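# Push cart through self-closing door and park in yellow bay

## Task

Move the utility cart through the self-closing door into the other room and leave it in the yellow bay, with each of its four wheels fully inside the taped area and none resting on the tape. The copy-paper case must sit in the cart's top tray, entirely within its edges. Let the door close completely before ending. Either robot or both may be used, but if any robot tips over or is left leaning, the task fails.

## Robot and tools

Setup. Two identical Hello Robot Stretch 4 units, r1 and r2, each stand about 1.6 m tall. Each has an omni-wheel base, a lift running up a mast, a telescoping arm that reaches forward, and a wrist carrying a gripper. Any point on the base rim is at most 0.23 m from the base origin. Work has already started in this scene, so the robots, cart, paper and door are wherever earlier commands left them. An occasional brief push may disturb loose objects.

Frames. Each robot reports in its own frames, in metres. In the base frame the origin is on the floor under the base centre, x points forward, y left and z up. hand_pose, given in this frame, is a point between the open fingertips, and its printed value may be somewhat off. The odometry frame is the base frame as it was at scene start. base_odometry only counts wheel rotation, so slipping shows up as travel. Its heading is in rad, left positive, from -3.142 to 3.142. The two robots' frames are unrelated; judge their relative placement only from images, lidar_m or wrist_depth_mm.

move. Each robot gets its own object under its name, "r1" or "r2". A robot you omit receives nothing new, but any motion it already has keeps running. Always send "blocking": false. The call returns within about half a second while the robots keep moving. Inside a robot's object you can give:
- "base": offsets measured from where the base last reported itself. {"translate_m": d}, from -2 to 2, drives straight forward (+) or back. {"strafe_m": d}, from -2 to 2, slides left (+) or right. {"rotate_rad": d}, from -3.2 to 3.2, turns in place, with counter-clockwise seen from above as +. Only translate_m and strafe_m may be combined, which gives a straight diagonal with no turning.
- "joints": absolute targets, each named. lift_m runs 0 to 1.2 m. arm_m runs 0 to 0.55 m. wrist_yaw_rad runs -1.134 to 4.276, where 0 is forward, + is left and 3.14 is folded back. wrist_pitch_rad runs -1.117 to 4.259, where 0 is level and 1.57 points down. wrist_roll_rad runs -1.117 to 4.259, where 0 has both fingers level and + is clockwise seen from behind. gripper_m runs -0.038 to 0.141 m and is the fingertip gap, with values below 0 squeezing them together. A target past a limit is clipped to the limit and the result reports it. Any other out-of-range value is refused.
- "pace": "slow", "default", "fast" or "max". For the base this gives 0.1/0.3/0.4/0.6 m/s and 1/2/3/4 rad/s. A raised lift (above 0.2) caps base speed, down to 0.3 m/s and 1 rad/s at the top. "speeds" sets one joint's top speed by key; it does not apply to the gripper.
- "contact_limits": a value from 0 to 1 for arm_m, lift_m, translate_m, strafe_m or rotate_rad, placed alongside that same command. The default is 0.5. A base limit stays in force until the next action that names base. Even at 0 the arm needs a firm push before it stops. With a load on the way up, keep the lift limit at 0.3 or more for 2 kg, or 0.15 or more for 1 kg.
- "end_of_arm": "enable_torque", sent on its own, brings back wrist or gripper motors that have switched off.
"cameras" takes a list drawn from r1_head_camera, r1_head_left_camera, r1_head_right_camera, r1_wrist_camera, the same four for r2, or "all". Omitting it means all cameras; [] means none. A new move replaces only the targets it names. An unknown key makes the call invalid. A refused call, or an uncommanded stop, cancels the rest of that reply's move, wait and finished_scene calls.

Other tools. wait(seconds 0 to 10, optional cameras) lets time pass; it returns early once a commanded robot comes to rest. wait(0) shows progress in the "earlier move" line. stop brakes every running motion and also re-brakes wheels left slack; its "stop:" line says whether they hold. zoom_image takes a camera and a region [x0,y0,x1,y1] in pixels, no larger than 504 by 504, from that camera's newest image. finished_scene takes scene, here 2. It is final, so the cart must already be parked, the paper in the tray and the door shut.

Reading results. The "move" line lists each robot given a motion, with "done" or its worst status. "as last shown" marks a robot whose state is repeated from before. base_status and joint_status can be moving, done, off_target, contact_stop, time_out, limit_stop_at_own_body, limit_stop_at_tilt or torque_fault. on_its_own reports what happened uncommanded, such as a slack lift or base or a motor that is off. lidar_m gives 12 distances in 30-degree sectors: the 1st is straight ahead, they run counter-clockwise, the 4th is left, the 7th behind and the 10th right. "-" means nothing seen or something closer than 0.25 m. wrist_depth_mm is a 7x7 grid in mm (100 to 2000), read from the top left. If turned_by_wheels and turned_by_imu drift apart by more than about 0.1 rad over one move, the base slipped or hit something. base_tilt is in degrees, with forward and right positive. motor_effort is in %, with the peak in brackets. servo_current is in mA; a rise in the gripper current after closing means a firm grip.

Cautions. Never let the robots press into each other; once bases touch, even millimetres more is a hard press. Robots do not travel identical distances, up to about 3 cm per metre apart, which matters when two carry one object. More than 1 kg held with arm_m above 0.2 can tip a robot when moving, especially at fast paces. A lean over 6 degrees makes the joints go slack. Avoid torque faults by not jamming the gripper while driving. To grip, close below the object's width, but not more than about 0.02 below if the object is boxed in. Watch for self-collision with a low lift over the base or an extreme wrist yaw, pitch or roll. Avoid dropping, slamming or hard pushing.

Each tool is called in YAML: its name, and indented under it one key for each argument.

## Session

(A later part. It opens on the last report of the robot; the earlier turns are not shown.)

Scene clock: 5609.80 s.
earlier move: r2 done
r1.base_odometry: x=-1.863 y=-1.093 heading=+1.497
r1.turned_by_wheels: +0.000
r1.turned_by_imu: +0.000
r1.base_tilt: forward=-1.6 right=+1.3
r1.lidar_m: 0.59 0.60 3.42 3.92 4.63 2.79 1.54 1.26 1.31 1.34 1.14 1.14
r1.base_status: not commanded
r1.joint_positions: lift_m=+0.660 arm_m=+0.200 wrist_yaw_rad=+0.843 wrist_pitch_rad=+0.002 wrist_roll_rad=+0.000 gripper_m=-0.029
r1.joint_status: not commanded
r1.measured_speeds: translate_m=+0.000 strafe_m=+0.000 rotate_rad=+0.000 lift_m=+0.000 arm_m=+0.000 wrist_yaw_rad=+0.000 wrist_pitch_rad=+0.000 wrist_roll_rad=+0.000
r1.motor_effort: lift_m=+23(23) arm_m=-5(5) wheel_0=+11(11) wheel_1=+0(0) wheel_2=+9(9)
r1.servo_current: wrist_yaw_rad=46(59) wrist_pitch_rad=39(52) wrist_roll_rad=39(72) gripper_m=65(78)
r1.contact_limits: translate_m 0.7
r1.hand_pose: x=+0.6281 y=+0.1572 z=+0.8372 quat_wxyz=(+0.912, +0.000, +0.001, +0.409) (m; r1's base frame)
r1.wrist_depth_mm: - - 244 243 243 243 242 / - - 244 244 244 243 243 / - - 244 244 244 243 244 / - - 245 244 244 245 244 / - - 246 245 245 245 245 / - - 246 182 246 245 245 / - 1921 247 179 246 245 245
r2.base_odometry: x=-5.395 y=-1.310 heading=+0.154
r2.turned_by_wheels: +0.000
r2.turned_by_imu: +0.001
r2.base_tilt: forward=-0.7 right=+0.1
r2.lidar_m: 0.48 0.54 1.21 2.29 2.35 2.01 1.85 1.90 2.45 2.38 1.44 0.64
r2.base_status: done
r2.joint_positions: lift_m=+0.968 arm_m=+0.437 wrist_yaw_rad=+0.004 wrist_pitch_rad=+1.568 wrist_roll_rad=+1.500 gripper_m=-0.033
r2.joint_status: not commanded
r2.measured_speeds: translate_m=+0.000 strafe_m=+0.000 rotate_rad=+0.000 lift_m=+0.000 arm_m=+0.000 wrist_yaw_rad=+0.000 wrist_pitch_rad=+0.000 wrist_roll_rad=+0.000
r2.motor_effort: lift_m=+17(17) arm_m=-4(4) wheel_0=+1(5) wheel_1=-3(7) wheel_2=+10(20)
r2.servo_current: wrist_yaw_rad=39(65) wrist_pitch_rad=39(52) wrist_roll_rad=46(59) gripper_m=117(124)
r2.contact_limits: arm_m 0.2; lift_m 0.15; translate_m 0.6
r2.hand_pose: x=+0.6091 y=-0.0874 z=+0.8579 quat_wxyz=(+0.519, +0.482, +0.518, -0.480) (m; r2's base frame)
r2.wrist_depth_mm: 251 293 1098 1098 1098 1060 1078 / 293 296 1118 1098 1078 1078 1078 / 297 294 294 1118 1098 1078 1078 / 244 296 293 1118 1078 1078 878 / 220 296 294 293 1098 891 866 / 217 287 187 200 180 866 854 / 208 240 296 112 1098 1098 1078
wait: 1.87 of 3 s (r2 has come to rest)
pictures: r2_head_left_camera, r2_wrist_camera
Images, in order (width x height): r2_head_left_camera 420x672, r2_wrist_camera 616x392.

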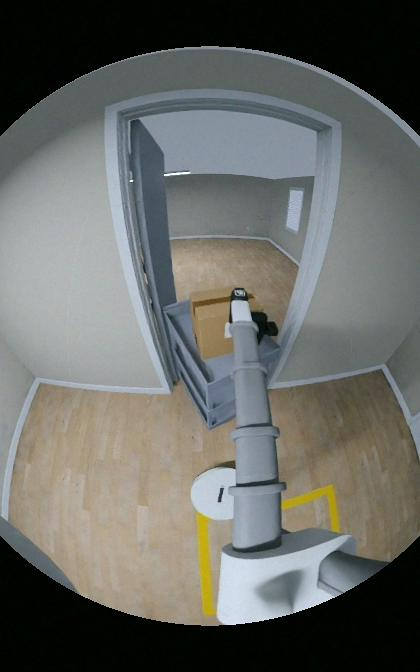

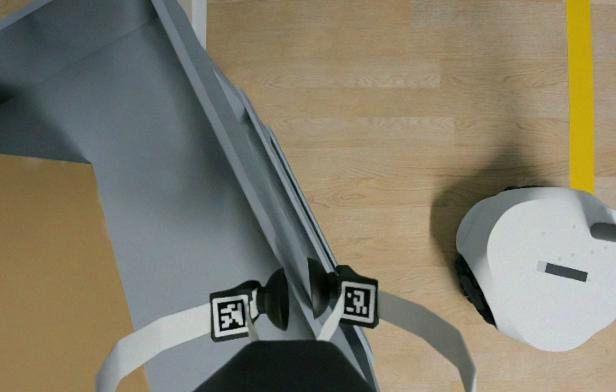

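move:
  r2: {"base": {"translate_m": -0.11, "strafe_m": -0.0096}, "pace": "slow", "contact_limits": {"translate_m": 0.6}}
  blocking: false
  cameras: []

wait:
  seconds: 3
  cameras: ["r2_wrist_camera", "r2_head_left_camera"]

Scene clock: 5618.10 s.
move: r2 moving
r1.base_odometry: x=-1.863 y=-1.093 heading=+1.497
r1.turned_by_wheels: +0.000
r1.turned_by_imu: +0.000
r1.base_tilt: forward=-1.6 right=+1.3
r1.lidar_m: 0.56 0.60 3.41 3.93 4.64 2.79 1.51 1.27 1.28 1.39 1.12 1.14
r1.base_status: not commanded
r1.joint_positions: lift_m=+0.660 arm_m=+0.200 wrist_yaw_rad=+0.843 wrist_pitch_rad=+0.002 wrist_roll_rad=+0.000 gripper_m=-0.029
r1.joint_status: not commanded
r1.measured_speeds: translate_m=+0.000 strafe_m=+0.000 rotate_rad=+0.000 lift_m=+0.000 arm_m=+0.000 wrist_yaw_rad=+0.000 wrist_pitch_rad=+0.000 wrist_roll_rad=+0.000
r1.motor_effort: lift_m=+23(23) arm_m=-5(6) wheel_0=+11(11) wheel_1=+0(0) wheel_2=+9(9)
r1.servo_current: wrist_yaw_rad=33(52) wrist_pitch_rad=46(46) wrist_roll_rad=46(59) gripper_m=72(78)
r1.contact_limits: translate_m 0.7
r1.hand_pose: x=+0.6281 y=+0.1572 z=+0.8372 quat_wxyz=(+0.912, +0.000, +0.001, +0.409) (m; r1's base frame)
r1.wrist_depth_mm: - - 243 243 242 242 242 / - - 244 244 244 242 243 / - - 245 243 244 243 243 / - - 245 245 245 244 244 / - - 245 245 245 244 245 / - - 246 182 245 245 245 / - 1921 246 179 247 245 245
r2.base_odometry: x=-5.407 y=-1.313 heading=+0.154
r2.turned_by_wheels: +0.001
r2.turned_by_imu: +0.001
r2.base_tilt: forward=-0.7 right=+0.0
r2.lidar_m: 0.50 0.57 1.21 2.27 2.33 2.00 1.82 1.89 2.47 2.38 1.43 0.66
r2.base_status: translate_m moving; strafe_m moving
r2.joint_positions: lift_m=+0.968 arm_m=+0.437 wrist_yaw_rad=+0.004 wrist_pitch_rad=+1.567 wrist_roll_rad=+1.500 gripper_m=-0.033
r2.joint_status: not commanded
r2.measured_speeds: translate_m=-0.049 strafe_m=-0.004 rotate_rad=+0.000 lift_m=+0.000 arm_m=+0.000 wrist_yaw_rad=+0.000 wrist_pitch_rad=-0.015 wrist_roll_rad=+0.000
r2.motor_effort: lift_m=+17(17) arm_m=-4(4) wheel_0=+0(3) wheel_1=-7(7) wheel_2=+17(17)
r2.servo_current: wrist_yaw_rad=52(59) wrist_pitch_rad=39(46) wrist_roll_rad=39(52) gripper_m=117(124)
r2.contact_limits: arm_m 0.2; lift_m 0.15; translate_m 0.6
r2.hand_pose: x=+0.6094 y=-0.0874 z=+0.8579 quat_wxyz=(+0.519, +0.482, +0.517, -0.480) (m; r2's base frame)
r2.wrist_depth_mm: 256 294 1118 1118 1078 1078 1060 / 296 294 1098 1098 1060 1078 1078 / 297 296 296 1098 1098 1098 1060 / 246 297 293 1098 1078 1078 866 / 232 297 294 304 1078 904 866 / 221 293 185 199 181 904 854 / 216 163 297 112 - 1098 1060
pictures: none
No camera images: "cameras" was empty.

Scene clock: 5619.97 s.
earlier move: r2 done
r1.base_odometry: x=-1.863 y=-1.093 heading=+1.497
r1.turned_by_wheels: +0.000
r1.turned_by_imu: +0.000
r1.base_tilt: forward=-1.6 right=+1.2
r1.lidar_m: 0.59 0.59 3.44 3.95 4.62 2.75 1.55 1.30 1.28 1.36 1.14 1.14
r1.base_status: not commanded
r1.joint_positions: lift_m=+0.660 arm_m=+0.200 wrist_yaw_rad=+0.843 wrist_pitch_rad=+0.002 wrist_roll_rad=+0.000 gripper_m=-0.029
r1.joint_status: not commanded
r1.measured_speeds: translate_m=+0.000 strafe_m=+0.000 rotate_rad=+0.000 lift_m=+0.000 arm_m=+0.000 wrist_yaw_rad=+0.000 wrist_pitch_rad=+0.000 wrist_roll_rad=+0.000
r1.motor_effort: lift_m=+23(23) arm_m=-5(6) wheel_0=+11(11) wheel_1=+0(0) wheel_2=+9(9)
r1.servo_current: wrist_yaw_rad=39(72) wrist_pitch_rad=39(46) wrist_roll_rad=52(72) gripper_m=72(85)
r1.contact_limits: translate_m 0.7
r1.hand_pose: x=+0.6281 y=+0.1572 z=+0.8372 quat_wxyz=(+0.912, +0.000, +0.001, +0.409) (m; r1's base frame)
r1.wrist_depth_mm: - - 243 243 242 243 242 / - - 244 243 243 243 243 / - - 244 244 244 244 244 / - - 246 244 244 244 244 / - - 247 245 245 245 246 / - - 246 182 246 245 244 / - 1921 247 179 247 245 246
r2.base_odometry: x=-5.502 y=-1.337 heading=+0.154
r2.turned_by_wheels: +0.000
r2.turned_by_imu: +0.001
r2.base_tilt: forward=-0.6 right=+0.1
r2.lidar_m: 0.51 0.60 1.34 2.30 2.35 1.87 1.75 1.78 2.31 2.38 1.59 0.67
r2.base_status: done
r2.joint_positions: lift_m=+0.968 arm_m=+0.437 wrist_yaw_rad=+0.004 wrist_pitch_rad=+1.567 wrist_roll_rad=+1.500 gripper_m=-0.033
r2.joint_status: not commanded
r2.measured_speeds: translate_m=+0.000 strafe_m=+0.000 rotate_rad=+0.000 lift_m=+0.000 arm_m=+0.000 wrist_yaw_rad=+0.000 wrist_pitch_rad=+0.000 wrist_roll_rad=+0.000
r2.motor_effort: lift_m=+17(17) arm_m=-4(4) wheel_0=+0(6) wheel_1=-3(7) wheel_2=+11(19)
r2.servo_current: wrist_yaw_rad=46(65) wrist_pitch_rad=39(52) wrist_roll_rad=46(59) gripper_m=117(124)
r2.contact_limits: arm_m 0.2; lift_m 0.15; translate_m 0.6
r2.hand_pose: x=+0.6094 y=-0.0874 z=+0.8579 quat_wxyz=(+0.519, +0.482, +0.517, -0.480) (m; r2's base frame)
r2.wrist_depth_mm: 251 293 1098 1118 1078 1060 1078 / 294 296 549 1118 1078 1098 1078 / 296 296 294 1098 1078 1078 1078 / 246 296 294 1098 1078 1078 878 / 221 296 294 293 1078 904 866 / 215 287 185 203 180 866 866 / 211 241 296 112 1098 1078 1098
wait: 1.87 of 3 s (r2 has come to rest)
pictures: r2_head_left_camera, r2_wrist_camera
Images, in order (width x height): r2_head_left_camera 420x672, r2_wrist_camera 616x392.

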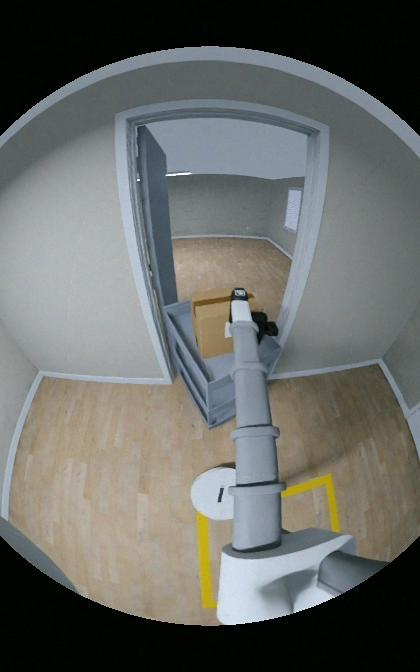

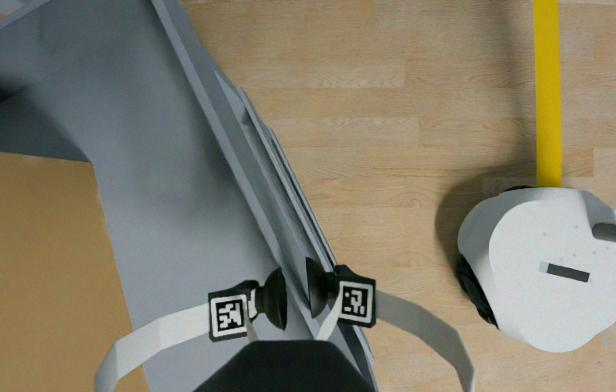

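move:
  r2: {"base": {"translate_m": -0.13, "strafe_m": -0.0113}, "pace": "slow", "contact_limits": {"translate_m": 0.6}}
  blocking: false
  cameras: []

wait:
  seconds: 3
  cameras: ["r2_wrist_camera", "r2_head_left_camera", "r2_head_right_camera"]

Scene clock: 5625.90 s.
move: r2 moving
r1.base_odometry: x=-1.863 y=-1.093 heading=+1.497
r1.turned_by_wheels: +0.000
r1.turned_by_imu: +0.000
r1.base_tilt: forward=-1.6 right=+1.3
r1.lidar_m: 0.57 0.59 3.42 3.92 4.61 2.75 1.53 1.28 1.27 1.36 1.16 1.14
r1.base_status: not commanded
r1.joint_positions: lift_m=+0.660 arm_m=+0.200 wrist_yaw_rad=+0.843 wrist_pitch_rad=+0.002 wrist_roll_rad=+0.000 gripper_m=-0.029
r1.joint_status: not commanded
r1.measured_speeds: translate_m=+0.000 strafe_m=+0.000 rotate_rad=+0.000 lift_m=+0.000 arm_m=+0.000 wrist_yaw_rad=+0.000 wrist_pitch_rad=+0.000 wrist_roll_rad=+0.000
r1.motor_effort: lift_m=+23(23) arm_m=-5(5) wheel_0=+10(11) wheel_1=+0(0) wheel_2=+9(9)
r1.servo_current: wrist_yaw_rad=65(65) wrist_pitch_rad=46(46) wrist_roll_rad=52(59) gripper_m=78(78)
r1.contact_limits: translate_m 0.7
r1.hand_pose: x=+0.6281 y=+0.1572 z=+0.8372 quat_wxyz=(+0.912, +0.000, +0.001, +0.409) (m; r1's base frame)
r1.wrist_depth_mm: - - 243 243 242 242 241 / - - 244 244 243 243 242 / - - 244 244 244 244 243 / - - 245 244 244 244 245 / - - 245 245 245 245 244 / - - 246 182 245 245 245 / - 1921 247 179 246 246 245
r2.base_odometry: x=-5.514 y=-1.340 heading=+0.155
r2.turned_by_wheels: +0.001
r2.turned_by_imu: +0.001
r2.base_tilt: forward=-0.6 right=+0.1
r2.lidar_m: 0.49 0.60 1.34 2.28 2.29 1.87 1.73 1.78 2.30 2.38 1.58 0.67
r2.base_status: translate_m moving; strafe_m moving
r2.joint_positions: lift_m=+0.968 arm_m=+0.437 wrist_yaw_rad=+0.004 wrist_pitch_rad=+1.567 wrist_roll_rad=+1.500 gripper_m=-0.033
r2.joint_status: not commanded
r2.measured_speeds: translate_m=-0.048 strafe_m=-0.004 rotate_rad=+0.003 lift_m=+0.000 arm_m=+0.000 wrist_yaw_rad=+0.000 wrist_pitch_rad=-0.003 wrist_roll_rad=+0.000
r2.motor_effort: lift_m=+17(17) arm_m=-4(4) wheel_0=-3(3) wheel_1=-7(7) wheel_2=+15(15)
r2.servo_current: wrist_yaw_rad=39(59) wrist_pitch_rad=39(46) wrist_roll_rad=46(52) gripper_m=117(124)
r2.contact_limits: arm_m 0.2; lift_m 0.15; translate_m 0.6
r2.hand_pose: x=+0.6095 y=-0.0874 z=+0.8579 quat_wxyz=(+0.519, +0.482, +0.517, -0.480) (m; r2's base frame)
r2.wrist_depth_mm: 254 294 1098 1078 1078 1060 1042 / 297 296 1118 1118 1078 1078 1078 / 297 298 294 1078 1078 1078 1078 / 247 296 294 1098 1098 1078 866 / 230 297 297 306 1098 891 854 / 220 293 185 198 180 891 854 / 217 163 298 112 - 1098 1078
pictures: none
No camera images: "cameras" was empty.

Scene clock: 5627.97 s.
earlier move: r2 done
r1.base_odometry: x=-1.863 y=-1.093 heading=+1.497
r1.turned_by_wheels: +0.000
r1.turned_by_imu: +0.000
r1.base_tilt: forward=-1.6 right=+1.3
r1.lidar_m: 0.58 0.58 3.43 3.90 4.63 2.78 1.52 1.30 1.30 1.35 1.15 1.15
r1.base_status: not commanded
r1.joint_positions: lift_m=+0.660 arm_m=+0.200 wrist_yaw_rad=+0.843 wrist_pitch_rad=+0.002 wrist_roll_rad=+0.000 gripper_m=-0.029
r1.joint_status: not commanded
r1.measured_speeds: translate_m=+0.000 strafe_m=+0.000 rotate_rad=+0.000 lift_m=+0.000 arm_m=+0.000 wrist_yaw_rad=+0.000 wrist_pitch_rad=+0.000 wrist_roll_rad=+0.000
r1.motor_effort: lift_m=+23(23) arm_m=-5(5) wheel_0=+10(11) wheel_1=+0(0) wheel_2=+9(9)
r1.servo_current: wrist_yaw_rad=46(78) wrist_pitch_rad=39(52) wrist_roll_rad=39(72) gripper_m=78(78)
r1.contact_limits: translate_m 0.7
r1.hand_pose: x=+0.6281 y=+0.1572 z=+0.8372 quat_wxyz=(+0.912, +0.000, +0.001, +0.409) (m; r1's base frame)
r1.wrist_depth_mm: - - 244 243 243 242 242 / - - 244 243 243 243 243 / - - 245 244 243 244 243 / - - 245 244 244 245 244 / - - 245 246 246 244 244 / - - 247 182 245 246 245 / - 1921 247 179 246 245 245
r2.base_odometry: x=-5.628 y=-1.368 heading=+0.155
r2.turned_by_wheels: +0.000
r2.turned_by_imu: +0.001
r2.base_tilt: forward=-0.7 right=+0.1
r2.lidar_m: 0.46 0.59 1.51 2.30 2.33 1.75 1.63 1.65 2.16 2.38 1.79 0.67
r2.base_status: done
r2.joint_positions: lift_m=+0.968 arm_m=+0.437 wrist_yaw_rad=+0.004 wrist_pitch_rad=+1.566 wrist_roll_rad=+1.500 gripper_m=-0.033
r2.joint_status: not commanded
r2.measured_speeds: translate_m=+0.000 strafe_m=+0.000 rotate_rad=+0.000 lift_m=+0.000 arm_m=+0.000 wrist_yaw_rad=+0.000 wrist_pitch_rad=+0.000 wrist_roll_rad=+0.000
r2.motor_effort: lift_m=+17(17) arm_m=-4(4) wheel_0=+0(5) wheel_1=-2(7) wheel_2=+11(17)
r2.servo_current: wrist_yaw_rad=46(59) wrist_pitch_rad=39(52) wrist_roll_rad=39(59) gripper_m=117(124)
r2.contact_limits: arm_m 0.2; lift_m 0.15; translate_m 0.6
r2.hand_pose: x=+0.6097 y=-0.0874 z=+0.8579 quat_wxyz=(+0.520, +0.482, +0.517, -0.480) (m; r2's base frame)
r2.wrist_depth_mm: 252 293 1118 1098 1078 1078 1060 / 296 293 544 1118 1078 1078 1060 / 297 294 293 1078 1098 1078 1078 / 243 296 294 1118 1078 1078 878 / 219 296 294 294 1098 891 866 / 216 287 187 200 179 891 866 / 210 239 296 112 1078 1098 1078
wait: 2.07 of 3 s (r2 has come to rest)
pictures: r2_head_left_camera, r2_head_right_camera, r2_wrist_camera
Images, in order (width x height): r2_head_left_camera 420x672, r2_head_right_camera 420x672, r2_wrist_camera 616x392.

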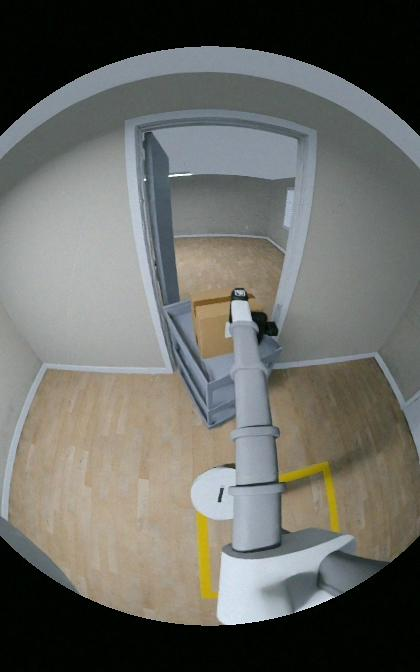

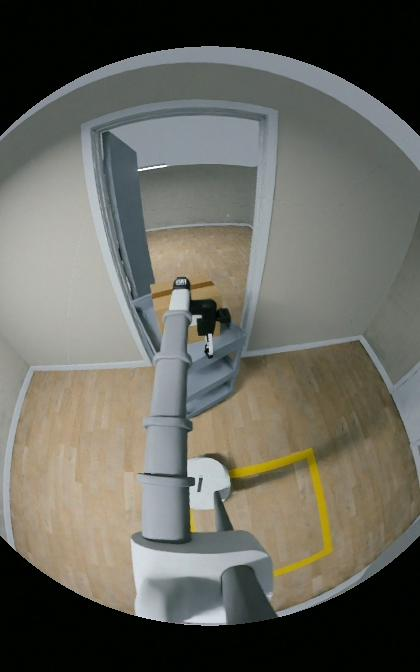

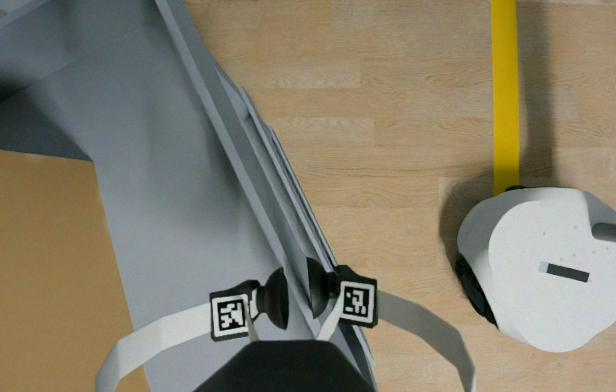

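zoom_image:
  camera: "r2_head_left_camera"
  region: [110, 260, 320, 440]

Scaled by 2.400 from the camera's 420x672 image, which has a finer 600x960 frame.

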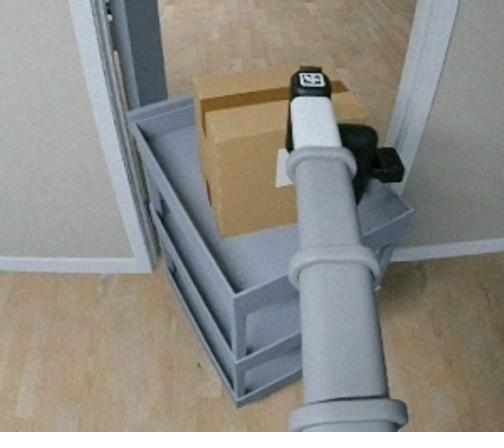

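move:
  r2: {"base": {"translate_m": -0.15, "strafe_m": -0.0131}, "pace": "slow", "contact_limits": {"translate_m": 0.6}}
  blocking: false
  cameras: []

wait:
  seconds: 4
  cameras: ["r2_wrist_camera", "r2_head_left_camera"]

zoom_image:
  camera: "r2_head_left_camera"
  region: [110, 260, 320, 440]

Scene clock: 5676.20 s.
move: r2 moving
r1.base_odometry: x=-1.863 y=-1.093 heading=+1.497
r1.turned_by_wheels: +0.000
r1.turned_by_imu: +0.000
r1.base_tilt: forward=-1.6 right=+1.3
r1.lidar_m: 0.57 0.58 3.41 3.93 4.60 2.81 1.54 1.29 1.28 1.36 1.15 1.12
r1.base_status: not commanded
r1.joint_positions: lift_m=+0.660 arm_m=+0.200 wrist_yaw_rad=+0.843 wrist_pitch_rad=+0.002 wrist_roll_rad=+0.000 gripper_m=-0.029
r1.joint_status: not commanded
r1.measured_speeds: translate_m=+0.000 strafe_m=+0.000 rotate_rad=+0.000 lift_m=+0.000 arm_m=+0.000 wrist_yaw_rad=+0.000 wrist_pitch_rad=+0.000 wrist_roll_rad=+0.000
r1.motor_effort: lift_m=+23(23) arm_m=-5(5) wheel_0=+11(11) wheel_1=+0(0) wheel_2=+9(9)
r1.servo_current: wrist_yaw_rad=65(65) wrist_pitch_rad=39(46) wrist_roll_rad=59(72) gripper_m=72(78)
r1.contact_limits: translate_m 0.7
r1.hand_pose: x=+0.6281 y=+0.1572 z=+0.8372 quat_wxyz=(+0.912, +0.000, +0.001, +0.409) (m; r1's base frame)
r1.wrist_depth_mm: - - 243 243 243 243 242 / - - 244 243 243 243 243 / - - 245 244 244 244 243 / - - 246 245 244 245 244 / - - 245 245 245 244 244 / - - 246 182 245 246 245 / - 1921 247 179 246 246 245
r2.base_odometry: x=-5.640 y=-1.371 heading=+0.156
r2.turned_by_wheels: +0.001
r2.turned_by_imu: +0.001
r2.base_tilt: forward=-0.6 right=+0.0
r2.lidar_m: 0.48 0.60 1.55 2.30 2.30 1.74 1.60 1.66 2.15 2.37 1.82 0.68
r2.base_status: translate_m moving; strafe_m moving
r2.joint_positions: lift_m=+0.968 arm_m=+0.437 wrist_yaw_rad=+0.004 wrist_pitch_rad=+1.566 wrist_roll_rad=+1.500 gripper_m=-0.033
r2.joint_status: not commanded
r2.measured_speeds: translate_m=-0.048 strafe_m=-0.003 rotate_rad=+0.002 lift_m=+0.000 arm_m=+0.000 wrist_yaw_rad=+0.000 wrist_pitch_rad=+0.000 wrist_roll_rad=+0.000
r2.motor_effort: lift_m=+17(17) arm_m=-3(4) wheel_0=+0(5) wheel_1=-6(6) wheel_2=+16(16)
r2.servo_current: wrist_yaw_rad=46(59) wrist_pitch_rad=39(46) wrist_roll_rad=46(52) gripper_m=124(124)
r2.contact_limits: arm_m 0.2; lift_m 0.15; translate_m 0.6
r2.hand_pose: x=+0.6097 y=-0.0874 z=+0.8579 quat_wxyz=(+0.520, +0.482, +0.517, -0.480) (m; r2's base frame)
r2.wrist_depth_mm: 256 296 1098 1098 1078 1078 1078 / 298 296 1078 1098 1098 1098 1078 / 298 296 296 1098 1078 1098 1060 / 245 297 296 1098 1098 1118 866 / 230 296 296 303 1098 904 878 / 221 293 186 199 181 904 866 / 216 162 297 112 - 1098 1078
pictures: none
No camera images: "cameras" was empty.

Scene clock: 5678.47 s.
earlier move: r2 done
r1.base_odometry: x=-1.863 y=-1.093 heading=+1.497
r1.turned_by_wheels: +0.000
r1.turned_by_imu: +0.000
r1.base_tilt: forward=-1.6 right=+1.3
r1.lidar_m: 0.60 0.59 3.43 3.94 4.63 2.78 1.53 1.30 1.30 1.36 1.15 1.15
r1.base_status: not commanded
r1.joint_positions: lift_m=+0.660 arm_m=+0.200 wrist_yaw_rad=+0.843 wrist_pitch_rad=+0.002 wrist_roll_rad=+0.000 gripper_m=-0.029
r1.joint_status: not commanded
r1.measured_speeds: translate_m=+0.000 strafe_m=+0.000 rotate_rad=+0.000 lift_m=+0.000 arm_m=+0.000 wrist_yaw_rad=+0.000 wrist_pitch_rad=+0.000 wrist_roll_rad=+0.000
r1.motor_effort: lift_m=+23(23) arm_m=-5(5) wheel_0=+11(11) wheel_1=+0(0) wheel_2=+9(9)
r1.servo_current: wrist_yaw_rad=39(72) wrist_pitch_rad=46(46) wrist_roll_rad=39(72) gripper_m=72(78)
r1.contact_limits: translate_m 0.7
r1.hand_pose: x=+0.6281 y=+0.1572 z=+0.8372 quat_wxyz=(+0.912, +0.000, +0.001, +0.409) (m; r1's base frame)
r1.wrist_depth_mm: - - 243 242 243 243 242 / - - 244 243 243 243 243 / - - 245 244 245 243 243 / - - 244 243 244 244 244 / - - 245 245 245 245 244 / - - 246 182 245 245 245 / - 1983 246 179 246 245 246
r2.base_odometry: x=-5.774 y=-1.404 heading=+0.155
r2.turned_by_wheels: +0.000
r2.turned_by_imu: +0.001
r2.base_tilt: forward=-0.7 right=+0.1
r2.lidar_m: 0.49 0.60 1.69 2.28 2.31 1.57 1.47 1.51 1.97 2.35 2.00 0.68
r2.base_status: done
r2.joint_positions: lift_m=+0.968 arm_m=+0.437 wrist_yaw_rad=+0.004 wrist_pitch_rad=+1.566 wrist_roll_rad=+1.500 gripper_m=-0.033
r2.joint_status: not commanded
r2.measured_speeds: translate_m=+0.000 strafe_m=+0.000 rotate_rad=+0.000 lift_m=+0.000 arm_m=+0.000 wrist_yaw_rad=+0.000 wrist_pitch_rad=+0.000 wrist_roll_rad=+0.000
r2.motor_effort: lift_m=+17(17) arm_m=-4(4) wheel_0=+1(5) wheel_1=-4(7) wheel_2=+9(17)
r2.servo_current: wrist_yaw_rad=46(72) wrist_pitch_rad=39(52) wrist_roll_rad=33(65) gripper_m=111(124)
r2.contact_limits: arm_m 0.2; lift_m 0.15; translate_m 0.6
r2.hand_pose: x=+0.6098 y=-0.0874 z=+0.8579 quat_wxyz=(+0.520, +0.482, +0.517, -0.480) (m; r2's base frame)
r2.wrist_depth_mm: 252 293 1098 1098 1078 1078 1098 / 294 294 294 1118 1078 1078 1078 / 296 294 293 1078 1098 1078 1098 / 239 294 296 1060 1078 1078 891 / 220 294 293 293 1098 891 866 / 214 282 186 201 179 878 878 / 205 158 297 112 1098 1118 1098
wait: 2.27 of 4 s (r2 has come to rest)
pictures: r2_head_left_camera, r2_wrist_camera
Images, in order (width x height): r2_head_left_camera 420x672, r2_wrist_camera 616x392.

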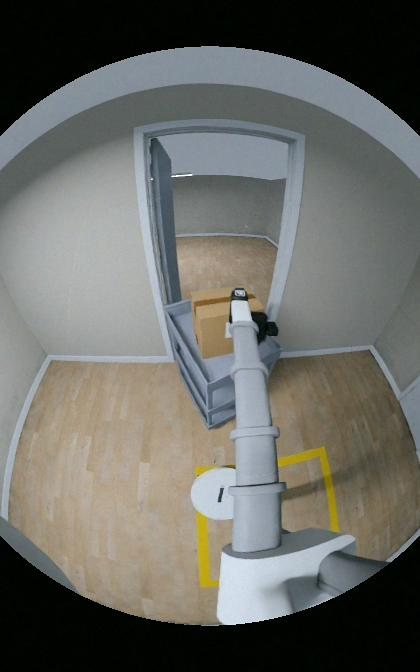

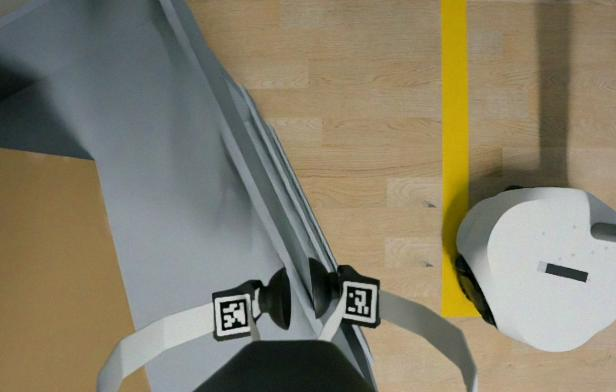

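Scaled by 2.400 from the camera's 420x672 image, which has a finer 600x960 frame.

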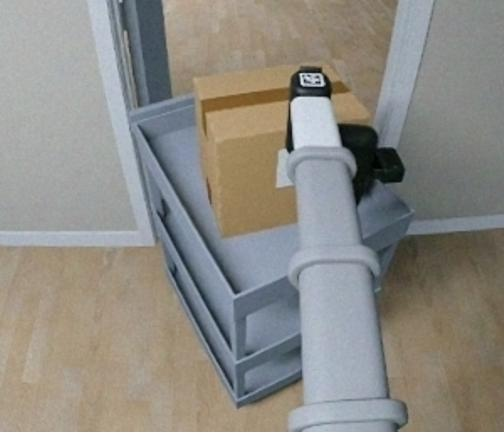

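move:
  r2: {"base": {"translate_m": -0.235, "strafe_m": -0.0855}, "joints": {"wrist_roll_rad": 1.25}, "speeds": {"wrist_roll_rad": 0.12}, "pace": "slow", "contact_limits": {"translate_m": 0.6}}
  blocking: false
  cameras: []

wait:
  seconds: 5
  cameras: ["r2_wrist_camera", "r2_head_left_camera", "r2_head_right_camera"]

Scene clock: 5746.33 s.
move: r2 moving
r1.base_odometry: x=-1.863 y=-1.093 heading=+1.497
r1.turned_by_wheels: +0.000
r1.turned_by_imu: +0.000
r1.base_tilt: forward=-1.6 right=+1.3
r1.lidar_m: 0.58 0.58 3.40 3.90 4.62 2.79 1.54 1.29 1.28 1.33 1.15 1.13
r1.base_status: not commanded
r1.joint_positions: lift_m=+0.660 arm_m=+0.200 wrist_yaw_rad=+0.843 wrist_pitch_rad=+0.002 wrist_roll_rad=+0.000 gripper_m=-0.029
r1.joint_status: not commanded
r1.measured_speeds: translate_m=+0.000 strafe_m=+0.000 rotate_rad=+0.000 lift_m=+0.000 arm_m=+0.000 wrist_yaw_rad=+0.000 wrist_pitch_rad=+0.000 wrist_roll_rad=+0.000
r1.motor_effort: lift_m=+23(23) arm_m=-5(5) wheel_0=+11(11) wheel_1=+0(0) wheel_2=+9(9)
r1.servo_current: wrist_yaw_rad=46(72) wrist_pitch_rad=39(46) wrist_roll_rad=52(59) gripper_m=72(78)
r1.contact_limits: translate_m 0.7
r1.hand_pose: x=+0.6281 y=+0.1572 z=+0.8372 quat_wxyz=(+0.912, +0.000, +0.001, +0.409) (m; r1's base frame)
r1.wrist_depth_mm: - - 243 242 243 242 242 / - - 244 243 244 243 243 / - - 245 245 244 243 243 / - - 246 245 245 245 244 / - - 246 245 245 245 244 / - - 246 182 245 245 246 / - 1921 247 179 246 246 246
r2.base_odometry: x=-5.786 y=-1.410 heading=+0.156
r2.turned_by_wheels: +0.001
r2.turned_by_imu: +0.002
r2.base_tilt: forward=-0.6 right=+0.1
r2.lidar_m: 0.50 0.60 1.72 2.29 2.26 1.57 1.42 1.50 1.96 2.36 2.03 0.67
r2.base_status: translate_m moving; strafe_m moving
r2.joint_positions: lift_m=+0.968 arm_m=+0.437 wrist_yaw_rad=+0.004 wrist_pitch_rad=+1.566 wrist_roll_rad=+1.448 gripper_m=-0.033
r2.joint_status: wrist_roll_rad moving
r2.measured_speeds: translate_m=-0.048 strafe_m=-0.018 rotate_rad=+0.001 lift_m=+0.000 arm_m=+0.000 wrist_yaw_rad=+0.000 wrist_pitch_rad=+0.000 wrist_roll_rad=-0.120
r2.motor_effort: lift_m=+17(17) arm_m=-3(4) wheel_0=+2(4) wheel_1=-5(7) wheel_2=+19(19)
r2.servo_current: wrist_yaw_rad=59(59) wrist_pitch_rad=46(46) wrist_roll_rad=39(72) gripper_m=117(117)
r2.contact_limits: arm_m 0.2; lift_m 0.15; translate_m 0.6
r2.hand_pose: x=+0.6098 y=-0.0874 z=+0.8579 quat_wxyz=(+0.532, +0.468, +0.529, -0.466) (m; r2's base frame)
r2.wrist_depth_mm: 259 294 1078 1078 1098 1078 1060 / 297 296 303 1098 1098 1078 1042 / 296 297 296 1078 1078 1098 1078 / 243 297 296 1078 1118 1098 1078 / 223 298 294 298 1098 866 854 / 221 294 185 197 180 878 854 / 217 162 298 112 - 1098 866
pictures: none
No camera images: "cameras" was empty.

Scene clock: 5749.57 s.
earlier move: r2 done
r1.base_odometry: x=-1.863 y=-1.093 heading=+1.497
r1.turned_by_wheels: +0.000
r1.turned_by_imu: +0.000
r1.base_tilt: forward=-1.6 right=+1.3
r1.lidar_m: 0.57 0.60 3.39 3.87 4.63 2.76 1.53 1.28 1.30 1.37 1.15 1.15
r1.base_status: not commanded
r1.joint_positions: lift_m=+0.660 arm_m=+0.200 wrist_yaw_rad=+0.843 wrist_pitch_rad=+0.002 wrist_roll_rad=+0.000 gripper_m=-0.029
r1.joint_status: not commanded
r1.measured_speeds: translate_m=+0.000 strafe_m=+0.000 rotate_rad=+0.000 lift_m=+0.000 arm_m=+0.000 wrist_yaw_rad=+0.000 wrist_pitch_rad=+0.000 wrist_roll_rad=+0.000
r1.motor_effort: lift_m=+23(23) arm_m=-5(5) wheel_0=+11(11) wheel_1=+0(0) wheel_2=+9(9)
r1.servo_current: wrist_yaw_rad=59(72) wrist_pitch_rad=52(52) wrist_roll_rad=46(65) gripper_m=65(78)
r1.contact_limits: translate_m 0.7
r1.hand_pose: x=+0.6281 y=+0.1572 z=+0.8372 quat_wxyz=(+0.912, +0.000, +0.001, +0.409) (m; r1's base frame)
r1.wrist_depth_mm: - - 243 243 243 242 242 / - - 244 244 243 243 242 / - - 244 244 243 244 243 / - - 244 244 244 244 243 / - - 246 245 246 245 245 / - - 246 182 246 245 244 / - 1921 247 178 246 246 245
r2.base_odometry: x=-5.993 y=-1.525 heading=+0.156
r2.turned_by_wheels: +0.000
r2.turned_by_imu: +0.003
r2.base_tilt: forward=-0.7 right=+0.1
r2.lidar_m: 0.47 0.55 2.06 2.36 1.91 1.32 1.20 1.23 1.66 2.28 2.36 0.66
r2.base_status: done
r2.joint_positions: lift_m=+0.968 arm_m=+0.437 wrist_yaw_rad=+0.004 wrist_pitch_rad=+1.568 wrist_roll_rad=+1.250 gripper_m=-0.033
r2.joint_status: all done
r2.measured_speeds: translate_m=+0.000 strafe_m=+0.000 rotate_rad=+0.000 lift_m=+0.000 arm_m=+0.000 wrist_yaw_rad=+0.000 wrist_pitch_rad=+0.000 wrist_roll_rad=+0.000
r2.motor_effort: lift_m=+17(17) arm_m=-3(4) wheel_0=+4(12) wheel_1=+0(7) wheel_2=+11(21)
r2.servo_current: wrist_yaw_rad=46(65) wrist_pitch_rad=39(52) wrist_roll_rad=52(85) gripper_m=111(124)
r2.contact_limits: arm_m 0.2; lift_m 0.15; translate_m 0.6
r2.hand_pose: x=+0.6091 y=-0.0874 z=+0.8579 quat_wxyz=(+0.575, +0.413, +0.573, -0.412) (m; r2's base frame)
r2.wrist_depth_mm: 279 291 290 1098 1078 1098 1060 / 294 291 293 1078 1078 1078 1098 / 225 291 293 1078 1078 1098 1098 / 213 293 291 1078 1078 1118 1078 / 208 294 293 931 1098 960 878 / 216 285 185 198 181 866 878 / 211 158 296 112 - 878 891
wait: 3.23 of 5 s (r2 has come to rest)
pictures: r2_head_left_camera, r2_head_right_camera, r2_wrist_camera
Images, in order (width x height): r2_head_left_camera 420x672, r2_head_right_camera 420x672, r2_wrist_camera 616x392.

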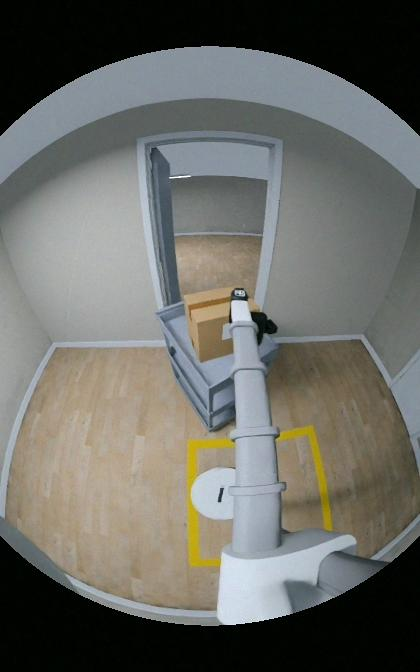

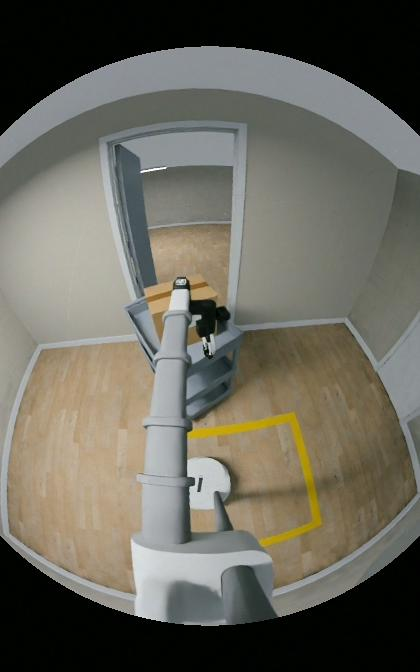

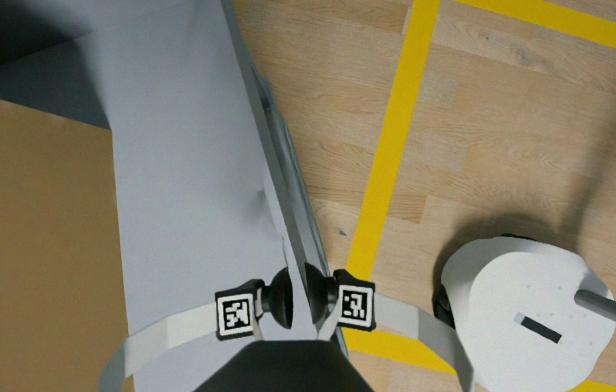

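move:
  r1: {"base": {"translate_m": 0.0815, "strafe_m": 0.1576}, "joints": {"wrist_yaw_rad": 0.66}, "speeds": {"wrist_yaw_rad": 0.08}, "pace": "slow", "contact_limits": {"translate_m": 0.7}}
  r2: {"base": {"translate_m": -0.27, "strafe_m": -0.1315}, "joints": {"wrist_roll_rad": 1.05}, "speeds": {"wrist_roll_rad": 0.08}, "pace": "slow", "contact_limits": {"translate_m": 0.6}}
  blocking: false
  cameras: []

wait:
  seconds: 5
  cameras: []

wait:
  seconds: 3
  cameras: ["r1_head_camera", "r1_wrist_camera", "r2_wrist_camera", "r2_head_left_camera"]

Scene clock: 5833.37 s.
move: r1 moving; r2 moving
r1.base_odometry: x=-1.874 y=-1.086 heading=+1.499
r1.turned_by_wheels: +0.001
r1.turned_by_imu: +0.001
r1.base_tilt: forward=-1.6 right=+1.3
r1.lidar_m: 0.57 0.57 3.42 3.94 4.62 2.81 1.52 1.29 1.30 1.34 1.14 1.13
r1.base_status: translate_m moving; strafe_m moving
r1.joint_positions: lift_m=+0.660 arm_m=+0.200 wrist_yaw_rad=+0.825 wrist_pitch_rad=+0.002 wrist_roll_rad=+0.000 gripper_m=-0.029
r1.joint_status: wrist_yaw_rad moving
r1.measured_speeds: translate_m=+0.023 strafe_m=+0.043 rotate_rad=+0.001 lift_m=+0.000 arm_m=+0.000 wrist_yaw_rad=-0.067 wrist_pitch_rad=+0.000 wrist_roll_rad=+0.000
r1.motor_effort: lift_m=+23(23) arm_m=-5(5) wheel_0=+4(10) wheel_1=+7(10) wheel_2=+2(7)
r1.servo_current: wrist_yaw_rad=117(137) wrist_pitch_rad=39(46) wrist_roll_rad=59(59) gripper_m=72(78)
r1.contact_limits: translate_m 0.7
r1.hand_pose: x=+0.6309 y=+0.1526 z=+0.8372 quat_wxyz=(+0.916, +0.000, +0.001, +0.401) (m; r1's base frame)
r1.wrist_depth_mm: - - 244 243 243 243 242 / - - 243 244 243 244 243 / - - 244 244 244 243 243 / - - 245 244 244 244 244 / - - 245 245 245 245 245 / - - 246 182 245 245 246 / - 1983 246 180 246 246 245
r2.base_odometry: x=-6.004 y=-1.533 heading=+0.158
r2.turned_by_wheels: +0.002
r2.turned_by_imu: +0.003
r2.base_tilt: forward=-0.7 right=+0.0
r2.lidar_m: 0.47 0.55 2.06 2.34 1.91 1.32 1.21 1.26 1.62 2.28 2.37 0.69
r2.base_status: translate_m moving; strafe_m moving
r2.joint_positions: lift_m=+0.968 arm_m=+0.437 wrist_yaw_rad=+0.004 wrist_pitch_rad=+1.568 wrist_roll_rad=+1.215 gripper_m=-0.033
r2.joint_status: wrist_roll_rad moving
r2.measured_speeds: translate_m=-0.048 strafe_m=-0.024 rotate_rad=+0.005 lift_m=+0.000 arm_m=+0.000 wrist_yaw_rad=+0.000 wrist_pitch_rad=+0.000 wrist_roll_rad=-0.081
r2.motor_effort: lift_m=+17(17) arm_m=-4(4) wheel_0=+4(7) wheel_1=-4(6) wheel_2=+20(20)
r2.servo_current: wrist_yaw_rad=59(59) wrist_pitch_rad=39(46) wrist_roll_rad=46(52) gripper_m=117(117)
r2.contact_limits: arm_m 0.2; lift_m 0.15; translate_m 0.6
r2.hand_pose: x=+0.6091 y=-0.0874 z=+0.8579 quat_wxyz=(+0.582, +0.403, +0.581, -0.402) (m; r2's base frame)
r2.wrist_depth_mm: 293 291 291 1098 1060 1078 1078 / 294 293 293 1098 1078 1078 1060 / 229 294 293 1118 1098 1078 1078 / 217 294 293 1098 1098 1098 1060 / 216 296 294 1098 1098 1060 1042 / 214 296 186 201 181 878 878 / 220 259 297 112 - - 866
pictures: none
No camera images: "cameras" was empty.

Scene clock: 5835.93 s.
earlier move: r1 done; r2 moving
r1.base_odometry: x=-2.014 y=-1.000 heading=+1.498
r1.turned_by_wheels: -0.001
r1.turned_by_imu: +0.002
r1.base_tilt: forward=-1.6 right=+1.2
r1.lidar_m: 0.60 0.62 3.24 3.76 4.58 3.07 1.72 1.46 1.46 1.42 1.19 1.02
r1.base_status: done
r1.joint_positions: lift_m=+0.660 arm_m=+0.200 wrist_yaw_rad=+0.669 wrist_pitch_rad=+0.002 wrist_roll_rad=+0.000 gripper_m=-0.029
r1.joint_status: all done
r1.measured_speeds: translate_m=+0.000 strafe_m=+0.000 rotate_rad=+0.000 lift_m=+0.000 arm_m=+0.000 wrist_yaw_rad=+0.000 wrist_pitch_rad=+0.000 wrist_roll_rad=+0.000
r1.motor_effort: lift_m=+23(23) arm_m=-4(5) wheel_0=+1(10) wheel_1=+1(11) wheel_2=+4(7)
r1.servo_current: wrist_yaw_rad=65(156) wrist_pitch_rad=52(52) wrist_roll_rad=46(72) gripper_m=65(78)
r1.contact_limits: translate_m 0.7
r1.hand_pose: x=+0.6514 y=+0.1102 z=+0.8372 quat_wxyz=(+0.945, +0.000, +0.001, +0.328) (m; r1's base frame)
r1.wrist_depth_mm: - - 243 242 242 242 241 / - - 244 243 244 243 242 / - - 245 245 244 243 242 / - - 245 245 244 244 244 / - - 246 245 244 244 244 / - - 246 183 245 245 245 / - 1983 247 182 246 245 246
r2.base_odometry: x=-6.207 y=-1.675 heading=+0.158
r2.turned_by_wheels: -0.001
r2.turned_by_imu: +0.002
r2.base_tilt: forward=-0.7 right=+0.1
r2.lidar_m: 0.43 0.51 2.38 2.45 1.54 1.08 0.96 1.02 1.33 2.20 2.29 0.73
r2.base_status: translate_m moving; strafe_m moving
r2.joint_positions: lift_m=+0.968 arm_m=+0.437 wrist_yaw_rad=+0.004 wrist_pitch_rad=+1.568 wrist_roll_rad=+1.051 gripper_m=-0.033
r2.joint_status: all done
r2.measured_speeds: translate_m=-0.085 strafe_m=-0.041 rotate_rad=+0.001 lift_m=+0.000 arm_m=+0.000 wrist_yaw_rad=+0.000 wrist_pitch_rad=+0.000 wrist_roll_rad=+0.000
r2.motor_effort: lift_m=+17(17) arm_m=-3(4) wheel_0=+1(11) wheel_1=-3(6) wheel_2=+12(22)
r2.servo_current: wrist_yaw_rad=39(65) wrist_pitch_rad=46(46) wrist_roll_rad=52(91) gripper_m=111(117)
r2.contact_limits: arm_m 0.2; lift_m 0.15; translate_m 0.6
r2.hand_pose: x=+0.6091 y=-0.0874 z=+0.8579 quat_wxyz=(+0.613, +0.354, +0.612, -0.353) (m; r2's base frame)
r2.wrist_depth_mm: 290 290 289 1078 1078 1060 1078 / 291 290 290 1078 1078 1060 1060 / 220 291 291 1078 1118 1098 1078 / 209 294 293 1060 1098 1098 1098 / 208 294 294 1098 1098 1098 1098 / 217 293 185 199 183 878 1118 / 216 158 296 112 - 891 866
wait: 2.57 of 5 s (r1 has come to rest)
pictures: none
No camera images: "cameras" was empty.

Scene clock: 5837.03 s.
earlier move: r2 done
r1.base_odometry: x=-2.014 y=-1.000 heading=+1.498
r1.turned_by_wheels: +0.000
r1.turned_by_imu: +0.000
r1.base_tilt: forward=-1.6 right=+1.3
r1.lidar_m: 0.59 0.64 3.26 3.74 4.57 3.11 1.71 1.46 1.46 1.40 1.19 1.00
r1.base_status: done
r1.joint_positions: lift_m=+0.660 arm_m=+0.200 wrist_yaw_rad=+0.669 wrist_pitch_rad=+0.002 wrist_roll_rad=+0.000 gripper_m=-0.029
r1.joint_status: all done
r1.measured_speeds: translate_m=+0.000 strafe_m=+0.000 rotate_rad=+0.000 lift_m=+0.000 arm_m=+0.000 wrist_yaw_rad=+0.000 wrist_pitch_rad=+0.000 wrist_roll_rad=+0.000
r1.motor_effort: lift_m=+23(23) arm_m=-4(5) wheel_0=+1(10) wheel_1=+2(11) wheel_2=+4(7)
r1.servo_current: wrist_yaw_rad=65(156) wrist_pitch_rad=39(52) wrist_roll_rad=39(72) gripper_m=72(78)
r1.contact_limits: translate_m 0.7
r1.hand_pose: x=+0.6514 y=+0.1102 z=+0.8372 quat_wxyz=(+0.945, +0.000, +0.001, +0.328) (m; r1's base frame)
r1.wrist_depth_mm: - - 244 243 242 243 242 / - - 244 244 243 243 242 / - - 245 244 245 243 243 / - - 244 245 245 244 243 / - - 247 246 244 244 245 / - - 246 183 245 245 245 / - 1863 247 183 246 245 245
r2.base_odometry: x=-6.238 y=-1.697 heading=+0.157
r2.turned_by_wheels: +0.000
r2.turned_by_imu: +0.000
r2.base_tilt: forward=-0.7 right=+0.0
r2.lidar_m: 0.43 0.51 2.39 2.46 1.47 1.02 0.95 0.99 1.31 2.18 2.26 0.73
r2.base_status: done
r2.joint_positions: lift_m=+0.968 arm_m=+0.437 wrist_yaw_rad=+0.004 wrist_pitch_rad=+1.568 wrist_roll_rad=+1.050 gripper_m=-0.033
r2.joint_status: all done
r2.measured_speeds: translate_m=+0.000 strafe_m=+0.000 rotate_rad=+0.000 lift_m=+0.000 arm_m=+0.000 wrist_yaw_rad=+0.000 wrist_pitch_rad=+0.000 wrist_roll_rad=+0.000
r2.motor_effort: lift_m=+17(17) arm_m=-4(4) wheel_0=+3(11) wheel_1=-1(6) wheel_2=+9(22)
r2.servo_current: wrist_yaw_rad=52(65) wrist_pitch_rad=39(46) wrist_roll_rad=46(91) gripper_m=111(124)
r2.contact_limits: arm_m 0.2; lift_m 0.15; translate_m 0.6
r2.hand_pose: x=+0.6089 y=-0.0874 z=+0.8579 quat_wxyz=(+0.613, +0.354, +0.612, -0.353) (m; r2's base frame)
r2.wrist_depth_mm: 277 287 287 1078 1098 1078 1078 / 289 290 287 1118 1098 1078 1078 / 220 290 290 1078 1098 1098 1078 / 218 291 290 1098 1098 1098 1098 / 205 293 293 1098 1118 1098 1098 / 213 287 186 201 180 878 1118 / 209 246 294 112 946 891 891
wait: 1.10 of 3 s (r2 has come to rest)
pictures: r1_head_camera, r1_wrist_camera, r2_head_left_camera, r2_wrist_camera
Images, in order (width x height): r1_head_camera 420x560, r1_wrist_camera 616x392, r2_head_left_camera 420x672, r2_wrist_camera 616x392.

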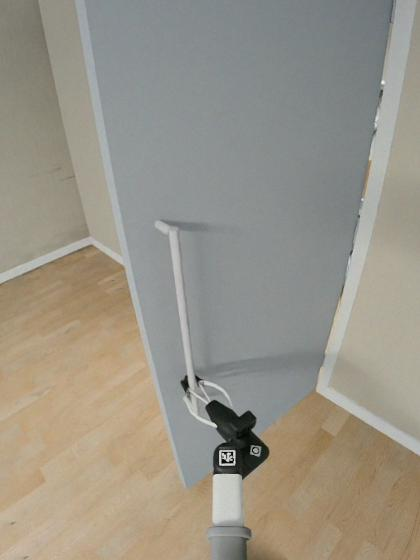

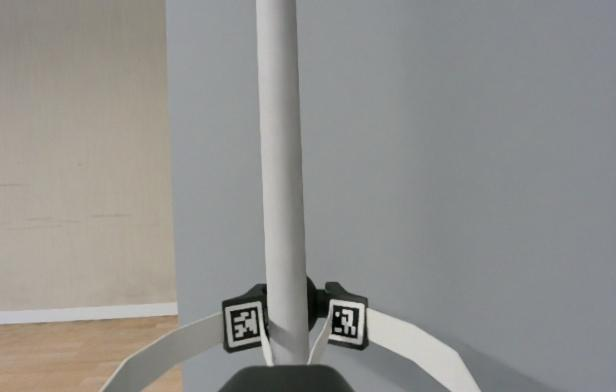

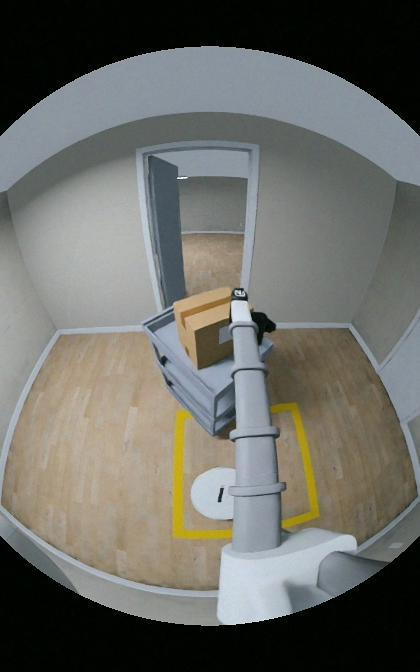

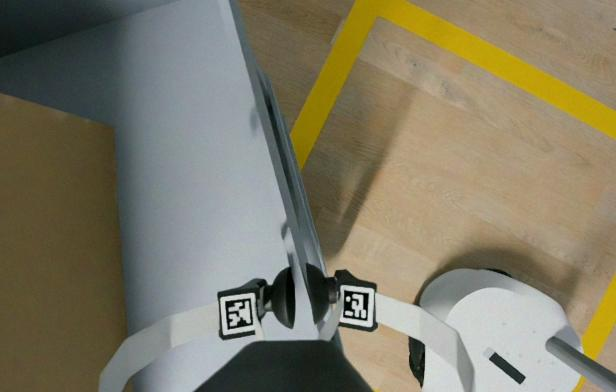

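move:
  r1: {"base": {"translate_m": 0.1068, "strafe_m": 0.1383}, "joints": {"wrist_yaw_rad": 0.48}, "speeds": {"wrist_yaw_rad": 0.08}, "pace": "slow", "contact_limits": {"translate_m": 0.7}}
  r2: {"base": {"translate_m": -0.21, "strafe_m": -0.136}, "pace": "slow", "contact_limits": {"translate_m": 0.6}}
  blocking: false
  cameras: []

wait:
  seconds: 5
  cameras: []

wait:
  seconds: 3
  cameras: ["r1_wrist_camera", "r2_wrist_camera", "r2_head_left_camera"]

Scene clock: 5864.53 s.
move: r1 moving; r2 moving
r1.base_odometry: x=-2.024 y=-0.992 heading=+1.499
r1.turned_by_wheels: +0.001
r1.turned_by_imu: +0.001
r1.base_tilt: forward=-1.6 right=+1.2
r1.lidar_m: 0.59 0.64 3.24 3.71 4.58 3.15 1.76 1.48 1.47 1.41 1.20 0.96
r1.base_status: translate_m moving; strafe_m moving
r1.joint_positions: lift_m=+0.660 arm_m=+0.200 wrist_yaw_rad=+0.640 wrist_pitch_rad=+0.002 wrist_roll_rad=+0.000 gripper_m=-0.029
r1.joint_status: wrist_yaw_rad moving
r1.measured_speeds: translate_m=+0.029 strafe_m=+0.039 rotate_rad=-0.003 lift_m=+0.000 arm_m=+0.000 wrist_yaw_rad=-0.071 wrist_pitch_rad=+0.000 wrist_roll_rad=+0.000
r1.motor_effort: lift_m=+23(23) arm_m=-4(4) wheel_0=+2(3) wheel_1=+9(9) wheel_2=+0(4)
r1.servo_current: wrist_yaw_rad=78(117) wrist_pitch_rad=46(46) wrist_roll_rad=46(59) gripper_m=72(72)
r1.contact_limits: translate_m 0.7
r1.hand_pose: x=+0.6545 y=+0.1022 z=+0.8372 quat_wxyz=(+0.949, +0.000, +0.001, +0.315) (m; r1's base frame)
r1.wrist_depth_mm: - - 243 243 243 244 243 / - - 243 243 243 243 244 / - - 244 244 245 244 244 / - - 245 245 245 245 245 / - - 246 245 246 245 245 / - - 246 183 246 247 245 / - 1921 246 178 247 247 247
r2.base_odometry: x=-6.249 y=-1.706 heading=+0.160
r2.turned_by_wheels: +0.002
r2.turned_by_imu: +0.003
r2.base_tilt: forward=-0.7 right=+0.0
r2.lidar_m: 0.45 0.50 2.42 2.45 1.46 1.00 0.92 0.95 1.30 2.19 2.26 0.75
r2.base_status: translate_m moving; strafe_m moving
r2.joint_positions: lift_m=+0.968 arm_m=+0.437 wrist_yaw_rad=+0.004 wrist_pitch_rad=+1.568 wrist_roll_rad=+1.050 gripper_m=-0.033
r2.joint_status: not commanded
r2.measured_speeds: translate_m=-0.045 strafe_m=-0.031 rotate_rad=+0.005 lift_m=+0.000 arm_m=+0.000 wrist_yaw_rad=+0.000 wrist_pitch_rad=+0.000 wrist_roll_rad=-0.001
r2.motor_effort: lift_m=+17(17) arm_m=-4(4) wheel_0=+12(13) wheel_1=-4(7) wheel_2=+15(16)
r2.servo_current: wrist_yaw_rad=46(65) wrist_pitch_rad=39(46) wrist_roll_rad=59(59) gripper_m=117(117)
r2.contact_limits: arm_m 0.2; lift_m 0.15; translate_m 0.6
r2.hand_pose: x=+0.6090 y=-0.0874 z=+0.8579 quat_wxyz=(+0.613, +0.354, +0.612, -0.353) (m; r2's base frame)
r2.wrist_depth_mm: 286 291 290 1098 1078 1078 1078 / 293 293 290 1078 1078 1060 1098 / 228 293 293 1098 1060 1078 1098 / 225 293 294 1078 1098 1098 1078 / 214 294 296 1098 1078 1098 1078 / 211 293 186 200 181 866 891 / 216 256 296 112 - 878 878
pictures: none
No camera images: "cameras" was empty.

Scene clock: 5867.07 s.
earlier move: r1 done; r2 moving
r1.base_odometry: x=-2.145 y=-0.883 heading=+1.498
r1.turned_by_wheels: -0.001
r1.turned_by_imu: +0.001
r1.base_tilt: forward=-1.5 right=+1.3
r1.lidar_m: 0.61 2.40 3.07 3.55 4.55 3.42 1.95 1.64 1.64 1.47 1.23 0.86
r1.base_status: done
r1.joint_positions: lift_m=+0.660 arm_m=+0.200 wrist_yaw_rad=+0.486 wrist_pitch_rad=+0.002 wrist_roll_rad=+0.000 gripper_m=-0.029
r1.joint_status: all done
r1.measured_speeds: translate_m=+0.000 strafe_m=+0.000 rotate_rad=+0.000 lift_m=+0.000 arm_m=+0.000 wrist_yaw_rad=+0.000 wrist_pitch_rad=+0.000 wrist_roll_rad=+0.000
r1.motor_effort: lift_m=+23(23) arm_m=-4(4) wheel_0=-2(4) wheel_1=+0(9) wheel_2=+4(5)
r1.servo_current: wrist_yaw_rad=59(137) wrist_pitch_rad=39(46) wrist_roll_rad=33(65) gripper_m=72(78)
r1.contact_limits: translate_m 0.7
r1.hand_pose: x=+0.6668 y=+0.0573 z=+0.8372 quat_wxyz=(+0.971, +0.000, +0.001, +0.241) (m; r1's base frame)
r1.wrist_depth_mm: - - 244 179 244 243 242 / - - 244 243 243 243 244 / - - 245 245 245 245 244 / - - 245 245 245 245 244 / - - 246 185 246 246 246 / - - 247 183 246 246 246 / - 1921 246 181 247 246 246
r2.base_odometry: x=-6.419 y=-1.860 heading=+0.158
r2.turned_by_wheels: -0.001
r2.turned_by_imu: +0.002
r2.base_tilt: forward=-0.7 right=+0.0
r2.lidar_m: 0.38 0.49 2.70 2.59 1.17 0.80 0.71 0.75 1.01 2.09 2.11 0.82
r2.base_status: translate_m moving; strafe_m moving
r2.joint_positions: lift_m=+0.968 arm_m=+0.437 wrist_yaw_rad=+0.003 wrist_pitch_rad=+1.571 wrist_roll_rad=+1.050 gripper_m=-0.033
r2.joint_status: not commanded
r2.measured_speeds: translate_m=-0.036 strafe_m=-0.022 rotate_rad=-0.003 lift_m=+0.000 arm_m=+0.000 wrist_yaw_rad=-0.001 wrist_pitch_rad=+0.002 wrist_roll_rad=+0.000
r2.motor_effort: lift_m=+17(17) arm_m=-4(4) wheel_0=+9(21) wheel_1=-2(7) wheel_2=+7(24)
r2.servo_current: wrist_yaw_rad=52(65) wrist_pitch_rad=39(46) wrist_roll_rad=39(59) gripper_m=111(124)
r2.contact_limits: arm_m 0.2; lift_m 0.15; translate_m 0.6
r2.hand_pose: x=+0.6080 y=-0.0874 z=+0.8579 quat_wxyz=(+0.612, +0.354, +0.612, -0.354) (m; r2's base frame)
r2.wrist_depth_mm: 241 285 1098 1098 1078 1078 1078 / 286 287 287 1098 1078 1098 1098 / 289 287 287 1118 1078 1118 1098 / 236 290 290 1098 1118 1078 1098 / 217 291 290 291 1098 1078 1118 / 210 293 185 208 179 878 1118 / 195 225 294 112 - 891 -
wait: 2.53 of 5 s (r1 has come to rest)
pictures: none
No camera images: "cameras" was empty.

Scene clock: 5867.70 s.
earlier move: r2 done
r1.base_odometry: x=-2.145 y=-0.883 heading=+1.498
r1.turned_by_wheels: +0.000
r1.turned_by_imu: +0.000
r1.base_tilt: forward=-1.5 right=+1.3
r1.lidar_m: 0.55 2.41 3.09 3.54 4.55 3.40 1.93 1.66 1.66 1.43 1.22 0.87
r1.base_status: done
r1.joint_positions: lift_m=+0.660 arm_m=+0.200 wrist_yaw_rad=+0.486 wrist_pitch_rad=+0.002 wrist_roll_rad=+0.000 gripper_m=-0.029
r1.joint_status: all done
r1.measured_speeds: translate_m=+0.000 strafe_m=+0.000 rotate_rad=+0.000 lift_m=+0.000 arm_m=+0.000 wrist_yaw_rad=+0.000 wrist_pitch_rad=+0.000 wrist_roll_rad=+0.000
r1.motor_effort: lift_m=+23(23) arm_m=-4(4) wheel_0=-2(4) wheel_1=+0(9) wheel_2=+4(5)
r1.servo_current: wrist_yaw_rad=52(137) wrist_pitch_rad=39(52) wrist_roll_rad=33(65) gripper_m=78(78)
r1.contact_limits: translate_m 0.7
r1.hand_pose: x=+0.6668 y=+0.0573 z=+0.8372 quat_wxyz=(+0.971, +0.000, +0.001, +0.241) (m; r1's base frame)
r1.wrist_depth_mm: - - 243 179 243 242 243 / - - 244 245 244 243 244 / - - 244 244 245 244 244 / - - 246 245 244 245 245 / - - 245 185 245 245 245 / - - 246 182 246 245 246 / - 1921 247 180 247 247 246
r2.base_odometry: x=-6.424 y=-1.864 heading=+0.159
r2.turned_by_wheels: +0.001
r2.turned_by_imu: +0.001
r2.base_tilt: forward=-0.7 right=+0.1
r2.lidar_m: 0.39 0.50 2.71 2.57 1.15 0.77 0.73 0.75 0.99 2.07 2.12 2.14
r2.base_status: done
r2.joint_positions: lift_m=+0.968 arm_m=+0.437 wrist_yaw_rad=+0.003 wrist_pitch_rad=+1.571 wrist_roll_rad=+1.050 gripper_m=-0.033
r2.joint_status: not commanded
r2.measured_speeds: translate_m=+0.000 strafe_m=+0.000 rotate_rad=+0.000 lift_m=+0.000 arm_m=+0.000 wrist_yaw_rad=+0.000 wrist_pitch_rad=+0.000 wrist_roll_rad=+0.000
r2.motor_effort: lift_m=+17(17) arm_m=-4(4) wheel_0=+9(21) wheel_1=-1(7) wheel_2=+8(24)
r2.servo_current: wrist_yaw_rad=39(65) wrist_pitch_rad=46(46) wrist_roll_rad=46(59) gripper_m=117(124)
r2.contact_limits: arm_m 0.2; lift_m 0.15; translate_m 0.6
r2.hand_pose: x=+0.6080 y=-0.0874 z=+0.8579 quat_wxyz=(+0.612, +0.354, +0.612, -0.354) (m; r2's base frame)
r2.wrist_depth_mm: 243 285 1060 1078 1078 1078 1098 / 287 287 306 1078 1098 1078 1098 / 290 290 289 1098 1098 1098 1078 / 240 291 291 1098 1098 1098 1098 / 220 293 290 293 1098 1098 1098 / 208 283 186 203 181 878 1098 / 200 157 293 112 - 878 891
wait: 0.63 of 3 s (r2 has come to rest)
pictures: r1_wrist_camera, r2_head_left_camera, r2_wrist_camera
Images, in order (width x height): r1_wrist_camera 616x392, r2_head_left_camera 420x672, r2_wrist_camera 616x392.

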